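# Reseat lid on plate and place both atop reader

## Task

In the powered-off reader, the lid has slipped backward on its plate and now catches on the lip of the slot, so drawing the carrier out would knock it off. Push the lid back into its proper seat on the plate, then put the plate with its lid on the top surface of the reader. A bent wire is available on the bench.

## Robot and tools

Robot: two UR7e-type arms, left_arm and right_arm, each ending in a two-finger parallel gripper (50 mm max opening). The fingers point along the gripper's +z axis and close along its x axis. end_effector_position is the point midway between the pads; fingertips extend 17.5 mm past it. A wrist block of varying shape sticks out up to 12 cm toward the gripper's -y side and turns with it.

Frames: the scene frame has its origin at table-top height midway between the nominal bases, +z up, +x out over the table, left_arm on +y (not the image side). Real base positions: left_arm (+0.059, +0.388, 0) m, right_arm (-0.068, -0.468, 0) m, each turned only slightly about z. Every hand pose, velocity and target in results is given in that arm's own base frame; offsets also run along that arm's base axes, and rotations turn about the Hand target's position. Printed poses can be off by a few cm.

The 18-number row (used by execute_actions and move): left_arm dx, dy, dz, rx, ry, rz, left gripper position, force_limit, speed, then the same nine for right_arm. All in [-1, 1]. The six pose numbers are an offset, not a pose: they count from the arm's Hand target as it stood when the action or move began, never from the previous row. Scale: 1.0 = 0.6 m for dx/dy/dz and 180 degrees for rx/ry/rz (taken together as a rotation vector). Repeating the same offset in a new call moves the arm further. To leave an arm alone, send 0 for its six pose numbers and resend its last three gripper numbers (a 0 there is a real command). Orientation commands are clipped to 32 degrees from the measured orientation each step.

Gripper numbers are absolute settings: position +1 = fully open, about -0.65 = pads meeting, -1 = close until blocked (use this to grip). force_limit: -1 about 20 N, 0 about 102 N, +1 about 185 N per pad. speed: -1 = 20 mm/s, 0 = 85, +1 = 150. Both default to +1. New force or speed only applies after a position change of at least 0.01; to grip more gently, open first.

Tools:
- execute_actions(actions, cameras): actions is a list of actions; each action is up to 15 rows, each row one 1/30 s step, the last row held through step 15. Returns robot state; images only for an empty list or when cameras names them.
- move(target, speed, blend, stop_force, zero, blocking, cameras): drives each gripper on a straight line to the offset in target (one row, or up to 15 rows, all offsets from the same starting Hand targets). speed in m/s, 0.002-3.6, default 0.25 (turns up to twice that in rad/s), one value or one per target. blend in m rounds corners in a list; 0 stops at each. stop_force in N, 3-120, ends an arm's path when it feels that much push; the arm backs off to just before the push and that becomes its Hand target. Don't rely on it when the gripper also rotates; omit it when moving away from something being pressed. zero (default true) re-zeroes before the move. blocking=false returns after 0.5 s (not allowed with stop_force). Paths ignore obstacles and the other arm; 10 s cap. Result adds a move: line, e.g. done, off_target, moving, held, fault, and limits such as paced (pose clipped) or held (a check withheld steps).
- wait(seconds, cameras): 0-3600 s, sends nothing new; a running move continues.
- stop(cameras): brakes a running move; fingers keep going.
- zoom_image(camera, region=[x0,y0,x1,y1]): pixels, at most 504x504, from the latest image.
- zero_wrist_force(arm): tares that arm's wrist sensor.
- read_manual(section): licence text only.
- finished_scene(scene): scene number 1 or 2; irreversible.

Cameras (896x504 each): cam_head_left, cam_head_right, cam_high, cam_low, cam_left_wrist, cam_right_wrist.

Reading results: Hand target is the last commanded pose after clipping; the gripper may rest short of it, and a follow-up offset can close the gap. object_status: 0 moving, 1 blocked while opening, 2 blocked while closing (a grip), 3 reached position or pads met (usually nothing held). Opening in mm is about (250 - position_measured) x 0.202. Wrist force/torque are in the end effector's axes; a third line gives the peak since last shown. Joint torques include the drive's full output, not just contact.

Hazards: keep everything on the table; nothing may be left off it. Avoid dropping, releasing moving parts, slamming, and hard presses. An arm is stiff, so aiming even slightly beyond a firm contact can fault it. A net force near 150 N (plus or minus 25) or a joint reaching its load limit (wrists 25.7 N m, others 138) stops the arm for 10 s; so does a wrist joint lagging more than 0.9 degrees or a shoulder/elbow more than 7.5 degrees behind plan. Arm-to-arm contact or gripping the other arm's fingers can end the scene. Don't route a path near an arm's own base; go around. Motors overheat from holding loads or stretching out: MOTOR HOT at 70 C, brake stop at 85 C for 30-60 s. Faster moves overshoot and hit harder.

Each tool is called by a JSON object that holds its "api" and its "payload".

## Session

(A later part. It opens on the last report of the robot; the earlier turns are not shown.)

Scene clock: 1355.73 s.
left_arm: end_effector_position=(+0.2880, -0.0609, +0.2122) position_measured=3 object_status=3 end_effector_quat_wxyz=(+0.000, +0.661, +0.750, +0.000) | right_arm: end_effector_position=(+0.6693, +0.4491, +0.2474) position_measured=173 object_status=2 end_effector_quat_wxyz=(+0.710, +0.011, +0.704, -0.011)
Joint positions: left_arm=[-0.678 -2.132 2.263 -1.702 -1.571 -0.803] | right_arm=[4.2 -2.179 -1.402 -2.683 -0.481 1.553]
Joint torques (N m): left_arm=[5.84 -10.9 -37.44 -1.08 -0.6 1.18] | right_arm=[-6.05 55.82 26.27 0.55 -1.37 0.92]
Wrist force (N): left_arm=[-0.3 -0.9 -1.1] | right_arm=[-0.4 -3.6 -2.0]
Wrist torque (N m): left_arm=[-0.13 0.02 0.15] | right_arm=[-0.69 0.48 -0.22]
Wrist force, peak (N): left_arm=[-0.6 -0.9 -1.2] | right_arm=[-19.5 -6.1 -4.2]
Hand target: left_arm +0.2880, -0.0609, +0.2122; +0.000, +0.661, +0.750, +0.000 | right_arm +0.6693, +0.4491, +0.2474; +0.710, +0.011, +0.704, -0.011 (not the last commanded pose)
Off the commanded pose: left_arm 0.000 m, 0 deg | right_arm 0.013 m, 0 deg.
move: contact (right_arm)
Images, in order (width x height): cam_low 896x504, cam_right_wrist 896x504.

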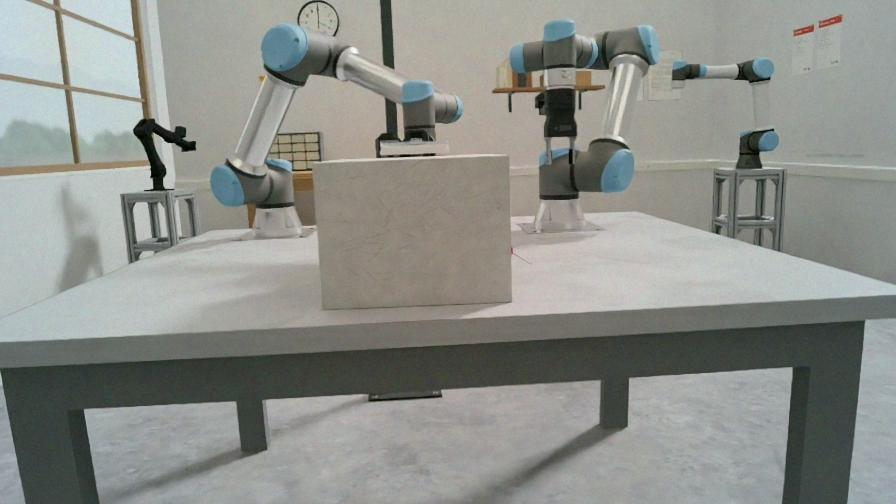

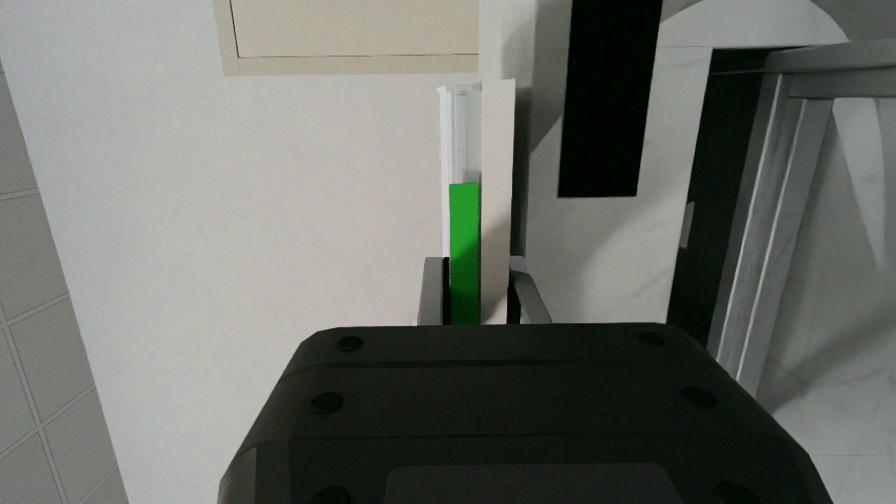

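{"api": "move", "payload": {"target": [[0,0,0,0,0,0,1,-0.5,-0.5,0,0,0.005,0,0,0,-1,-0.75,-1],[0,0,0,0,0,0,1,-0.5,-0.5,-0.0117,0.0003,0.005,0,0,0,-1,-0.75,-1]], "speed": 0.05, "cameras": ["cam_high","cam_right_wrist"]}}

{"api": "zoom_image", "payload": {"camera": "cam_high", "region": [430, 180, 570, 340]}}

{"api": "zoom_image", "payload": {"camera": "cam_right_wrist", "region": [400, 200, 620, 330]}}

Scene clock: 1364.80 s.
left_arm: end_effector_position=(+0.2880, -0.0609, +0.2122) position_measured=3 object_status=3 end_effector_quat_wxyz=(+0.000, +0.661, +0.750, +0.000) | right_arm: end_effector_position=(+0.6624, +0.4493, +0.2504) position_measured=173 object_status=2 end_effector_quat_wxyz=(+0.710, +0.011, +0.704, -0.011)
Joint positions: left_arm=[-0.678 -2.132 2.263 -1.702 -1.571 -0.803] | right_arm=[4.21 -2.166 -1.415 -2.682 -0.471 1.553]
Joint torques (N m): left_arm=[6.72 -11.42 -36.62 -1.03 -0.73 1.14] | right_arm=[8.08 55.69 13.8 2.48 2 -2.93]
Wrist force (N): left_arm=[-0.6 -0.7 -1.0] | right_arm=[-0.4 -3.7 -2.1]
Wrist torque (N m): left_arm=[-0.10 0.06 0.15] | right_arm=[-0.71 0.49 -0.18]
Wrist force, peak (N): left_arm=[-0.5 -1.1 -1.0] | right_arm=[-0.3 -4.1 -2.1]
Hand target: left_arm +0.2880, -0.0609, +0.2122; +0.000, +0.661, +0.750, +0.000 | right_arm +0.6622, +0.4493, +0.2504; +0.710, +0.011, +0.704, -0.011
Off the commanded pose: left_arm 0.000 m, 0 deg | right_arm 0.000 m, 0 deg.
move: done

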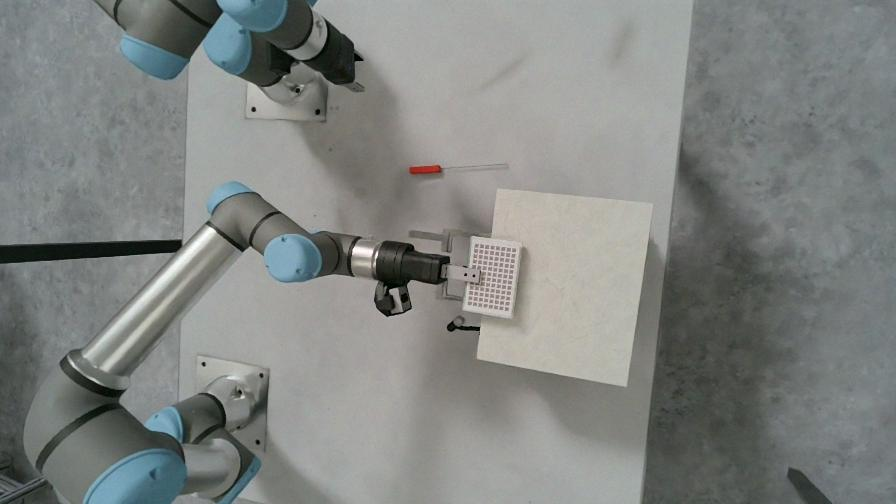

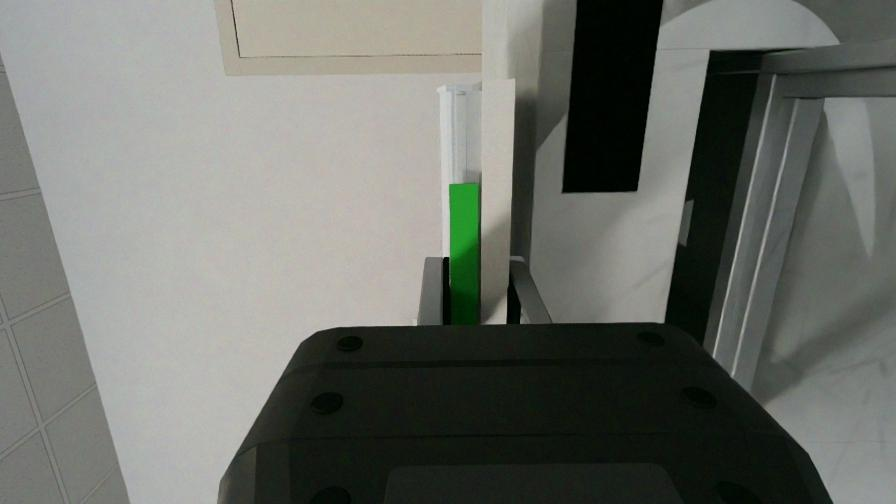

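Scaled by 3.150.

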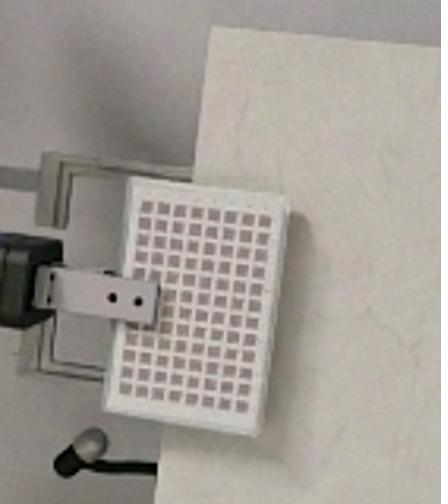

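Scaled by 2.291.

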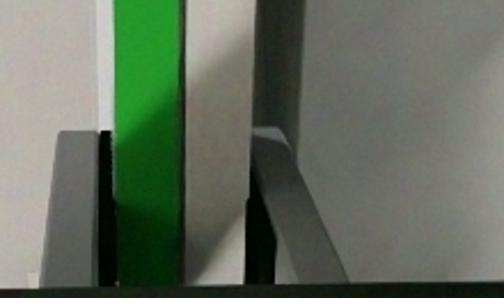

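{"api": "move", "payload": {"target": [0,0,0,0,0,0,1,-0.5,-0.5,0,0,-0.03,0,0,0,-1,-0.75,-1], "speed": 0.01, "stop_force": 3, "cameras": ["cam_right_wrist","cam_low"]}}

{"api": "zoom_image", "payload": {"camera": "cam_low", "region": [340, 100, 500, 200]}}

Scene clock: 1398.20 s.
left_arm: end_effector_position=(+0.2880, -0.0609, +0.2122) position_measured=3 object_status=3 end_effector_quat_wxyz=(+0.000, +0.661, +0.750, +0.000) | right_arm: end_effector_position=(+0.6622, +0.4493, +0.2398) position_measured=173 object_status=2 end_effector_quat_wxyz=(+0.710, +0.011, +0.704, -0.011)
Joint positions: left_arm=[-0.678 -2.132 2.263 -1.702 -1.571 -0.803] | right_arm=[4.21 -2.177 -1.427 -2.659 -0.47 1.553]
Joint torques (N m): left_arm=[5.54 -11.04 -37.43 -1.09 -0.63 1.29] | right_arm=[5 53.98 25.37 -0.35 0.9 1.36]
Wrist force (N): left_arm=[-0.5 -0.9 -1.1] | right_arm=[-2.6 -3.7 -1.2]
Wrist torque (N m): left_arm=[-0.13 0.05 0.15] | right_arm=[-0.76 0.36 -0.12]
Wrist force, peak (N): left_arm=[-0.6 -1.1 -1.1] | right_arm=[-7.4 -4.5 -3.7]
Hand target: left_arm +0.2880, -0.0609, +0.2122; +0.000, +0.661, +0.750, +0.000 | right_arm +0.6622, +0.4493, +0.2398; +0.710, +0.011, +0.704, -0.011 (not the last commanded pose)
Off the commanded pose: left_arm 0.000 m, 0 deg | right_arm 0.007 m, 0 deg.
move: contact (right_arm)
Images, in order (width x height): cam_low 896x504, cam_right_wrist 896x504.

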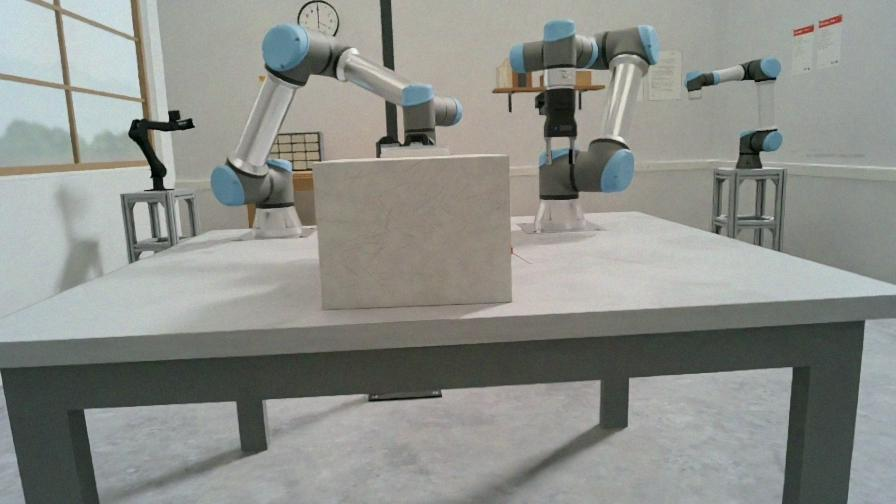

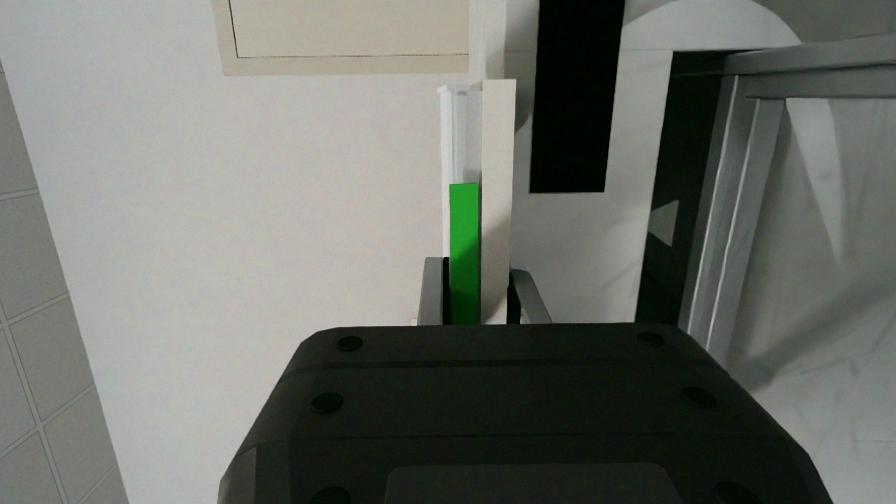

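Scaled by 3.150.

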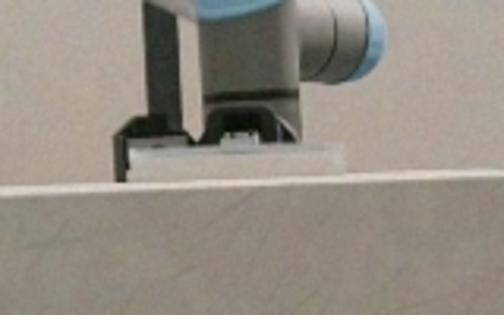

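{"api": "move", "payload": {"target": [[0,0,0,0,0,0,1,-0.5,-0.5,0,0,0,0,0,0,0.34,-0.75,-0.9],[0,0,0,0,0,0,1,-0.5,-0.5,-0.1,0.003,0,0,0,0,0.34,-0.75,-0.9]], "speed": 0.05, "cameras": ["cam_right_wrist","cam_high"]}}

{"api": "zoom_image", "payload": {"camera": "cam_high", "region": [430, 180, 570, 340]}}

Scene clock: 1409.77 s.
left_arm: end_effector_position=(+0.2880, -0.0609, +0.2122) position_measured=3 object_status=3 end_effector_quat_wxyz=(+0.000, +0.661, +0.750, +0.000) | right_arm: end_effector_position=(+0.6024, +0.4511, +0.2398) position_measured=101 object_status=3 end_effector_quat_wxyz=(+0.710, +0.011, +0.704, -0.011)
Joint positions: left_arm=[-0.678 -2.132 2.263 -1.702 -1.571 -0.803] | right_arm=[4.305 -2.098 -1.558 -2.603 -0.376 1.548]
Joint torques (N m): left_arm=[4.96 -10.28 -37.43 -1.09 -0.58 1.24] | right_arm=[8.29 51.75 11.85 2.1 2.06 -2.9]
Wrist force (N): left_arm=[-0.3 -1.1 -1.0] | right_arm=[-1.2 -3.6 -1.8]
Wrist torque (N m): left_arm=[-0.16 0.02 0.15] | right_arm=[-0.70 0.49 -0.05]
Wrist force, peak (N): left_arm=[-0.6 -1.1 -1.0] | right_arm=[-2.6 -3.6 -1.6]
Hand target: left_arm +0.2880, -0.0609, +0.2122; +0.000, +0.661, +0.750, +0.000 | right_arm +0.6022, +0.4511, +0.2398; +0.710, +0.011, +0.704, -0.011
Off the commanded pose: left_arm 0.000 m, 0 deg | right_arm 0.000 m, 0 deg.
move: done
Images, in order (width x height): cam_high 896x504, cam_right_wrist 896x504.

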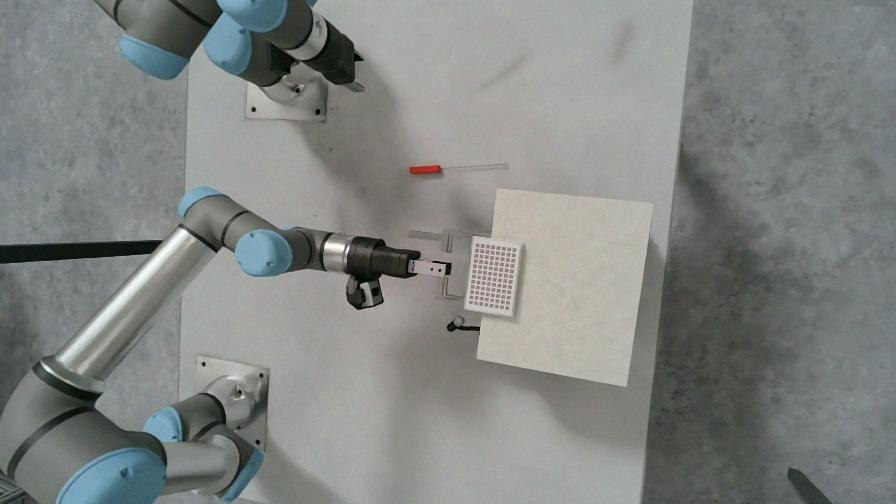

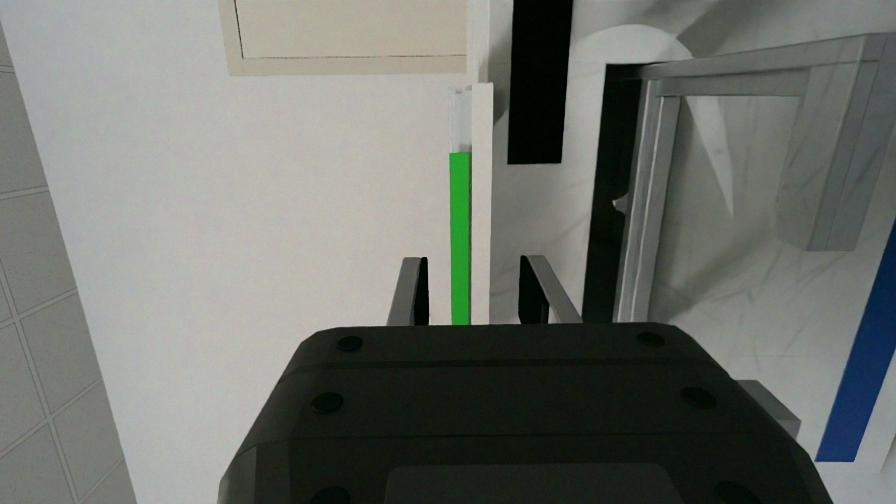

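Scaled by 3.150.

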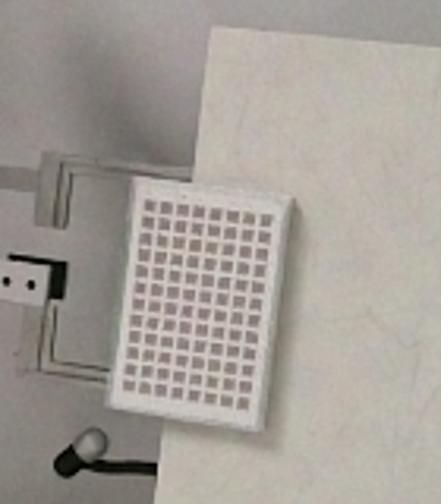

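{"api": "move", "payload": {"target": [0,0,0,0,0,0,1,-0.5,-0.5,0.01,0,0.0037,0,0,0,-0.6,-0.75,-0.5], "speed": 0.05}}

{"api": "move", "payload": {"target": [0,0,0,0,0,0,1,-0.5,-0.5,0.1183,-0.0035,0,0,0,0,-0.6,-0.75,-0.5], "speed": 0.04, "stop_force": 12, "cameras": ["cam_right_wrist","cam_high","cam_low"]}}

{"api": "zoom_image", "payload": {"camera": "cam_high", "region": [430, 180, 570, 340]}}

Scene clock: 1425.93 s.
left_arm: end_effector_position=(+0.2880, -0.0609, +0.2122) position_measured=3 object_status=3 end_effector_quat_wxyz=(+0.000, +0.661, +0.750, +0.000) | right_arm: end_effector_position=(+0.6082, +0.4511, +0.2420) position_measured=242 object_status=3 end_effector_quat_wxyz=(+0.710, +0.011, +0.704, -0.011)
Joint positions: left_arm=[-0.678 -2.132 2.263 -1.702 -1.571 -0.803] | right_arm=[4.295 -2.103 -1.543 -2.613 -0.385 1.548]
Joint torques (N m): left_arm=[5.75 -11.17 -36.94 -1.1 -0.6 1.26] | right_arm=[-7.06 34.75 25.87 -0.26 -2.16 2.43]
Wrist force (N): left_arm=[-0.5 -0.8 -1.0] | right_arm=[-1.2 -3.9 -1.8]
Wrist torque (N m): left_arm=[-0.12 0.04 0.15] | right_arm=[-0.76 0.48 -0.13]
Wrist force, peak (N): left_arm=[-0.7 -0.9 -1.2] | right_arm=[-1.1 -4.2 -2.3]
Hand target: left_arm +0.2880, -0.0609, +0.2122; +0.000, +0.661, +0.750, +0.000 | right_arm +0.6082, +0.4511, +0.2420; +0.710, +0.011, +0.704, -0.011
Off the commanded pose: left_arm 0.000 m, 0 deg | right_arm 0.000 m, 0 deg.
move: done

Scene clock: 1428.77 s.
left_arm: end_effector_position=(+0.2880, -0.0609, +0.2122) position_measured=3 object_status=3 end_effector_quat_wxyz=(+0.000, +0.661, +0.750, +0.000) | right_arm: end_effector_position=(+0.6792, +0.4490, +0.2420) position_measured=242 object_status=3 end_effector_quat_wxyz=(+0.710, +0.011, +0.704, -0.011)
Joint positions: left_arm=[-0.678 -2.132 2.263 -1.702 -1.571 -0.803] | right_arm=[4.185 -2.199 -1.383 -2.682 -0.495 1.554]
Joint torques (N m): left_arm=[4.47 -10.15 -36.63 -1.14 -0.58 1.23] | right_arm=[-7.29 38.76 25.55 -0.1 -2.13 2.49]
Wrist force (N): left_arm=[-0.4 -0.9 -1.1] | right_arm=[-1.1 -3.6 -2.4]
Wrist torque (N m): left_arm=[-0.13 0.04 0.15] | right_arm=[-0.69 0.46 -0.23]
Wrist force, peak (N): left_arm=[-0.7 -1.0 -1.1] | right_arm=[-1.4 -3.9 -2.5]
Hand target: left_arm +0.2880, -0.0609, +0.2122; +0.000, +0.661, +0.750, +0.000 | right_arm +0.6792, +0.4490, +0.2420; +0.710, +0.011, +0.704, -0.011
Off the commanded pose: left_arm 0.000 m, 0 deg | right_arm 0.000 m, 0 deg.
move: done
Images, in order (width x height): cam_high 896x504, cam_low 896x504, cam_right_wrist 896x504.

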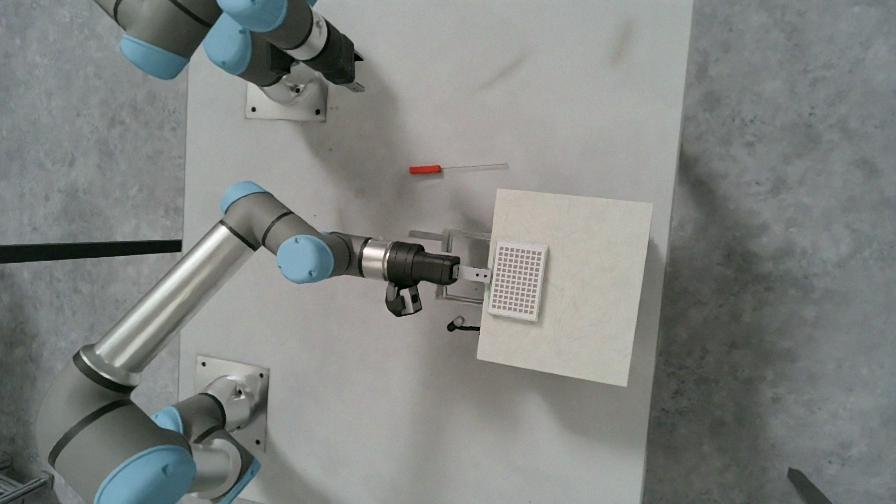

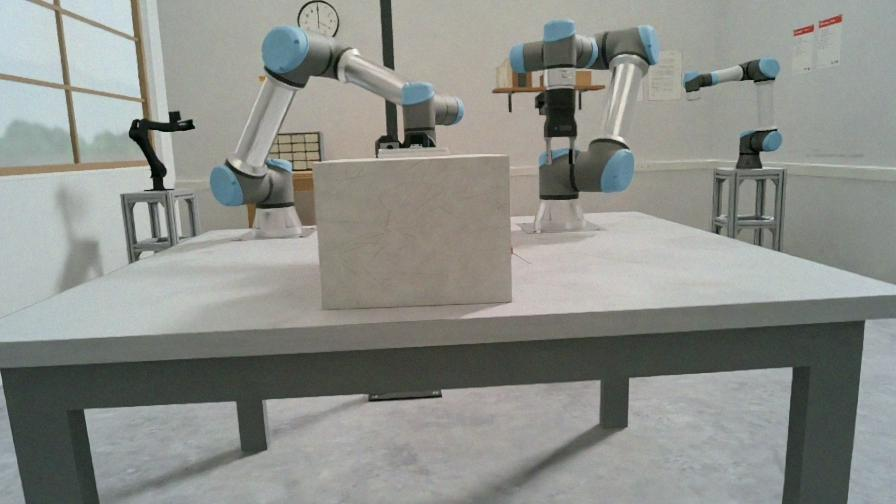

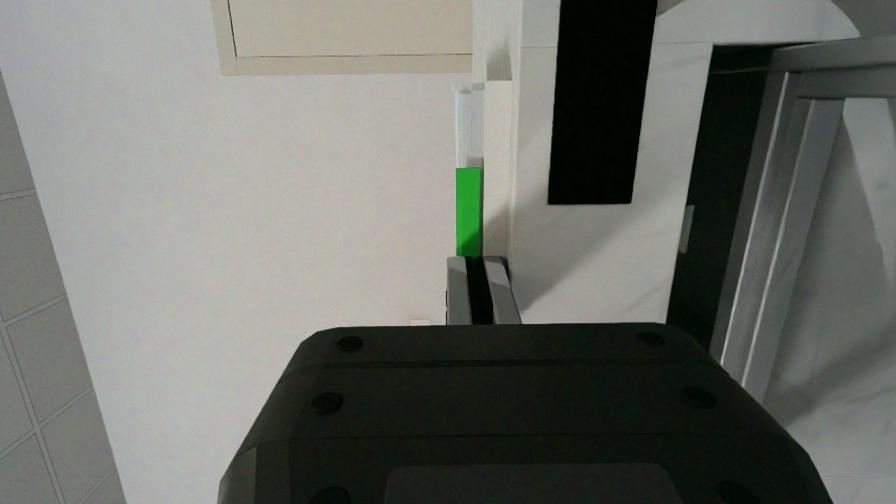

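Scaled by 3.150.

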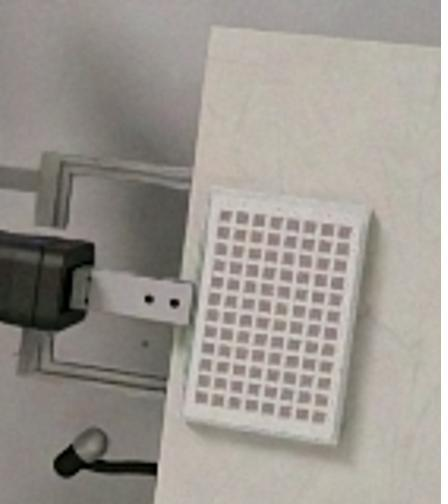

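{"api": "move", "payload": {"target": [0,0,0,0,0,0,1,-0.5,-0.5,-0.13,0.004,0,0,0,0,-0.6,-0.75,-0.5], "speed": 0.12, "cameras": ["cam_right_wrist","cam_low"]}}

{"api": "zoom_image", "payload": {"camera": "cam_right_wrist", "region": [400, 50, 560, 330]}}

{"api": "zoom_image", "payload": {"camera": "cam_low", "region": [340, 110, 500, 190]}}

Scene clock: 1437.80 s.
left_arm: end_effector_position=(+0.2880, -0.0609, +0.2122) position_measured=3 object_status=3 end_effector_quat_wxyz=(+0.000, +0.661, +0.750, +0.000) | right_arm: end_effector_position=(+0.6013, +0.4514, +0.2420) position_measured=242 object_status=3 end_effector_quat_wxyz=(+0.710, +0.011, +0.704, -0.011)
Joint positions: left_arm=[-0.678 -2.132 2.263 -1.702 -1.571 -0.803] | right_arm=[4.307 -2.094 -1.557 -2.607 -0.374 1.547]
Joint torques (N m): left_arm=[4.13 -10.44 -36.15 -1.05 -0.51 1.27] | right_arm=[7.38 51.35 12.29 2.15 2.06 -2.84]
Wrist force (N): left_arm=[-0.5 -0.6 -1.0] | right_arm=[-1.2 -3.5 -1.8]
Wrist torque (N m): left_arm=[-0.09 0.04 0.15] | right_arm=[-0.68 0.49 -0.04]
Wrist force, peak (N): left_arm=[-0.5 -1.1 -1.0] | right_arm=[-1.1 -4.1 -2.6]
Hand target: left_arm +0.2880, -0.0609, +0.2122; +0.000, +0.661, +0.750, +0.000 | right_arm +0.6012, +0.4514, +0.2420; +0.710, +0.011, +0.704, -0.011
Off the commanded pose: left_arm 0.000 m, 0 deg | right_arm 0.000 m, 0 deg.
move: done
Images, in order (width x height): cam_low 896x504, cam_right_wrist 896x504.

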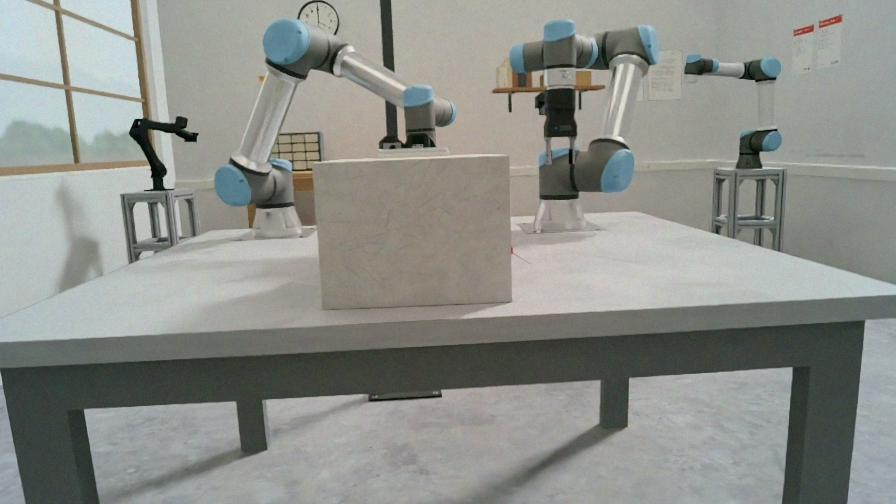

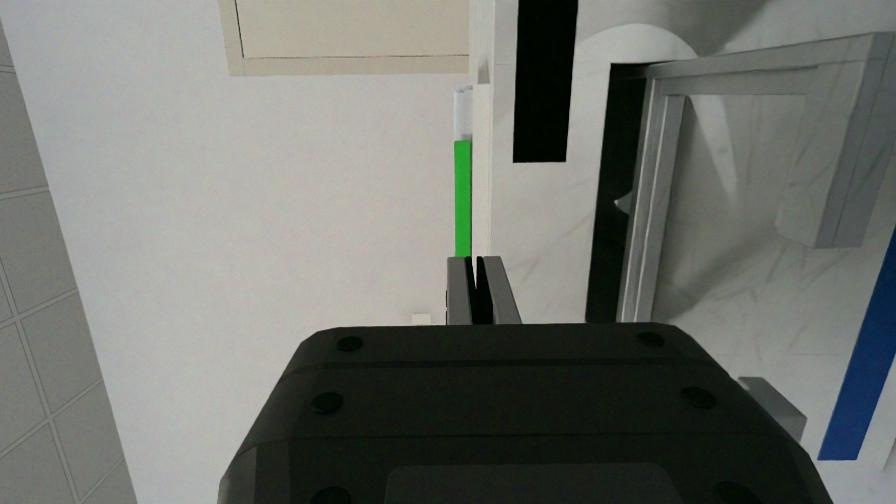

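Scaled by 1.800.

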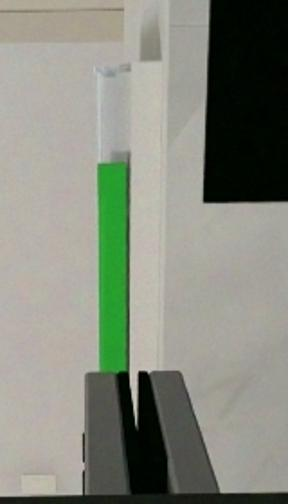

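Scaled by 3.150.

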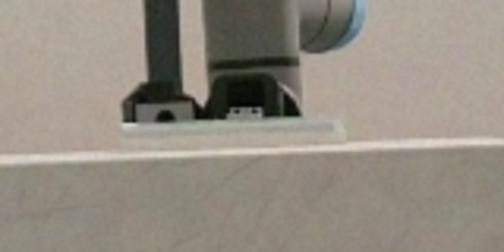

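Lid seated, plate and lid flat on the reader top. Finishing scene 1.

{"api": "finished_scene", "payload": {"scene": 1}}

The scene is finished: the task was done.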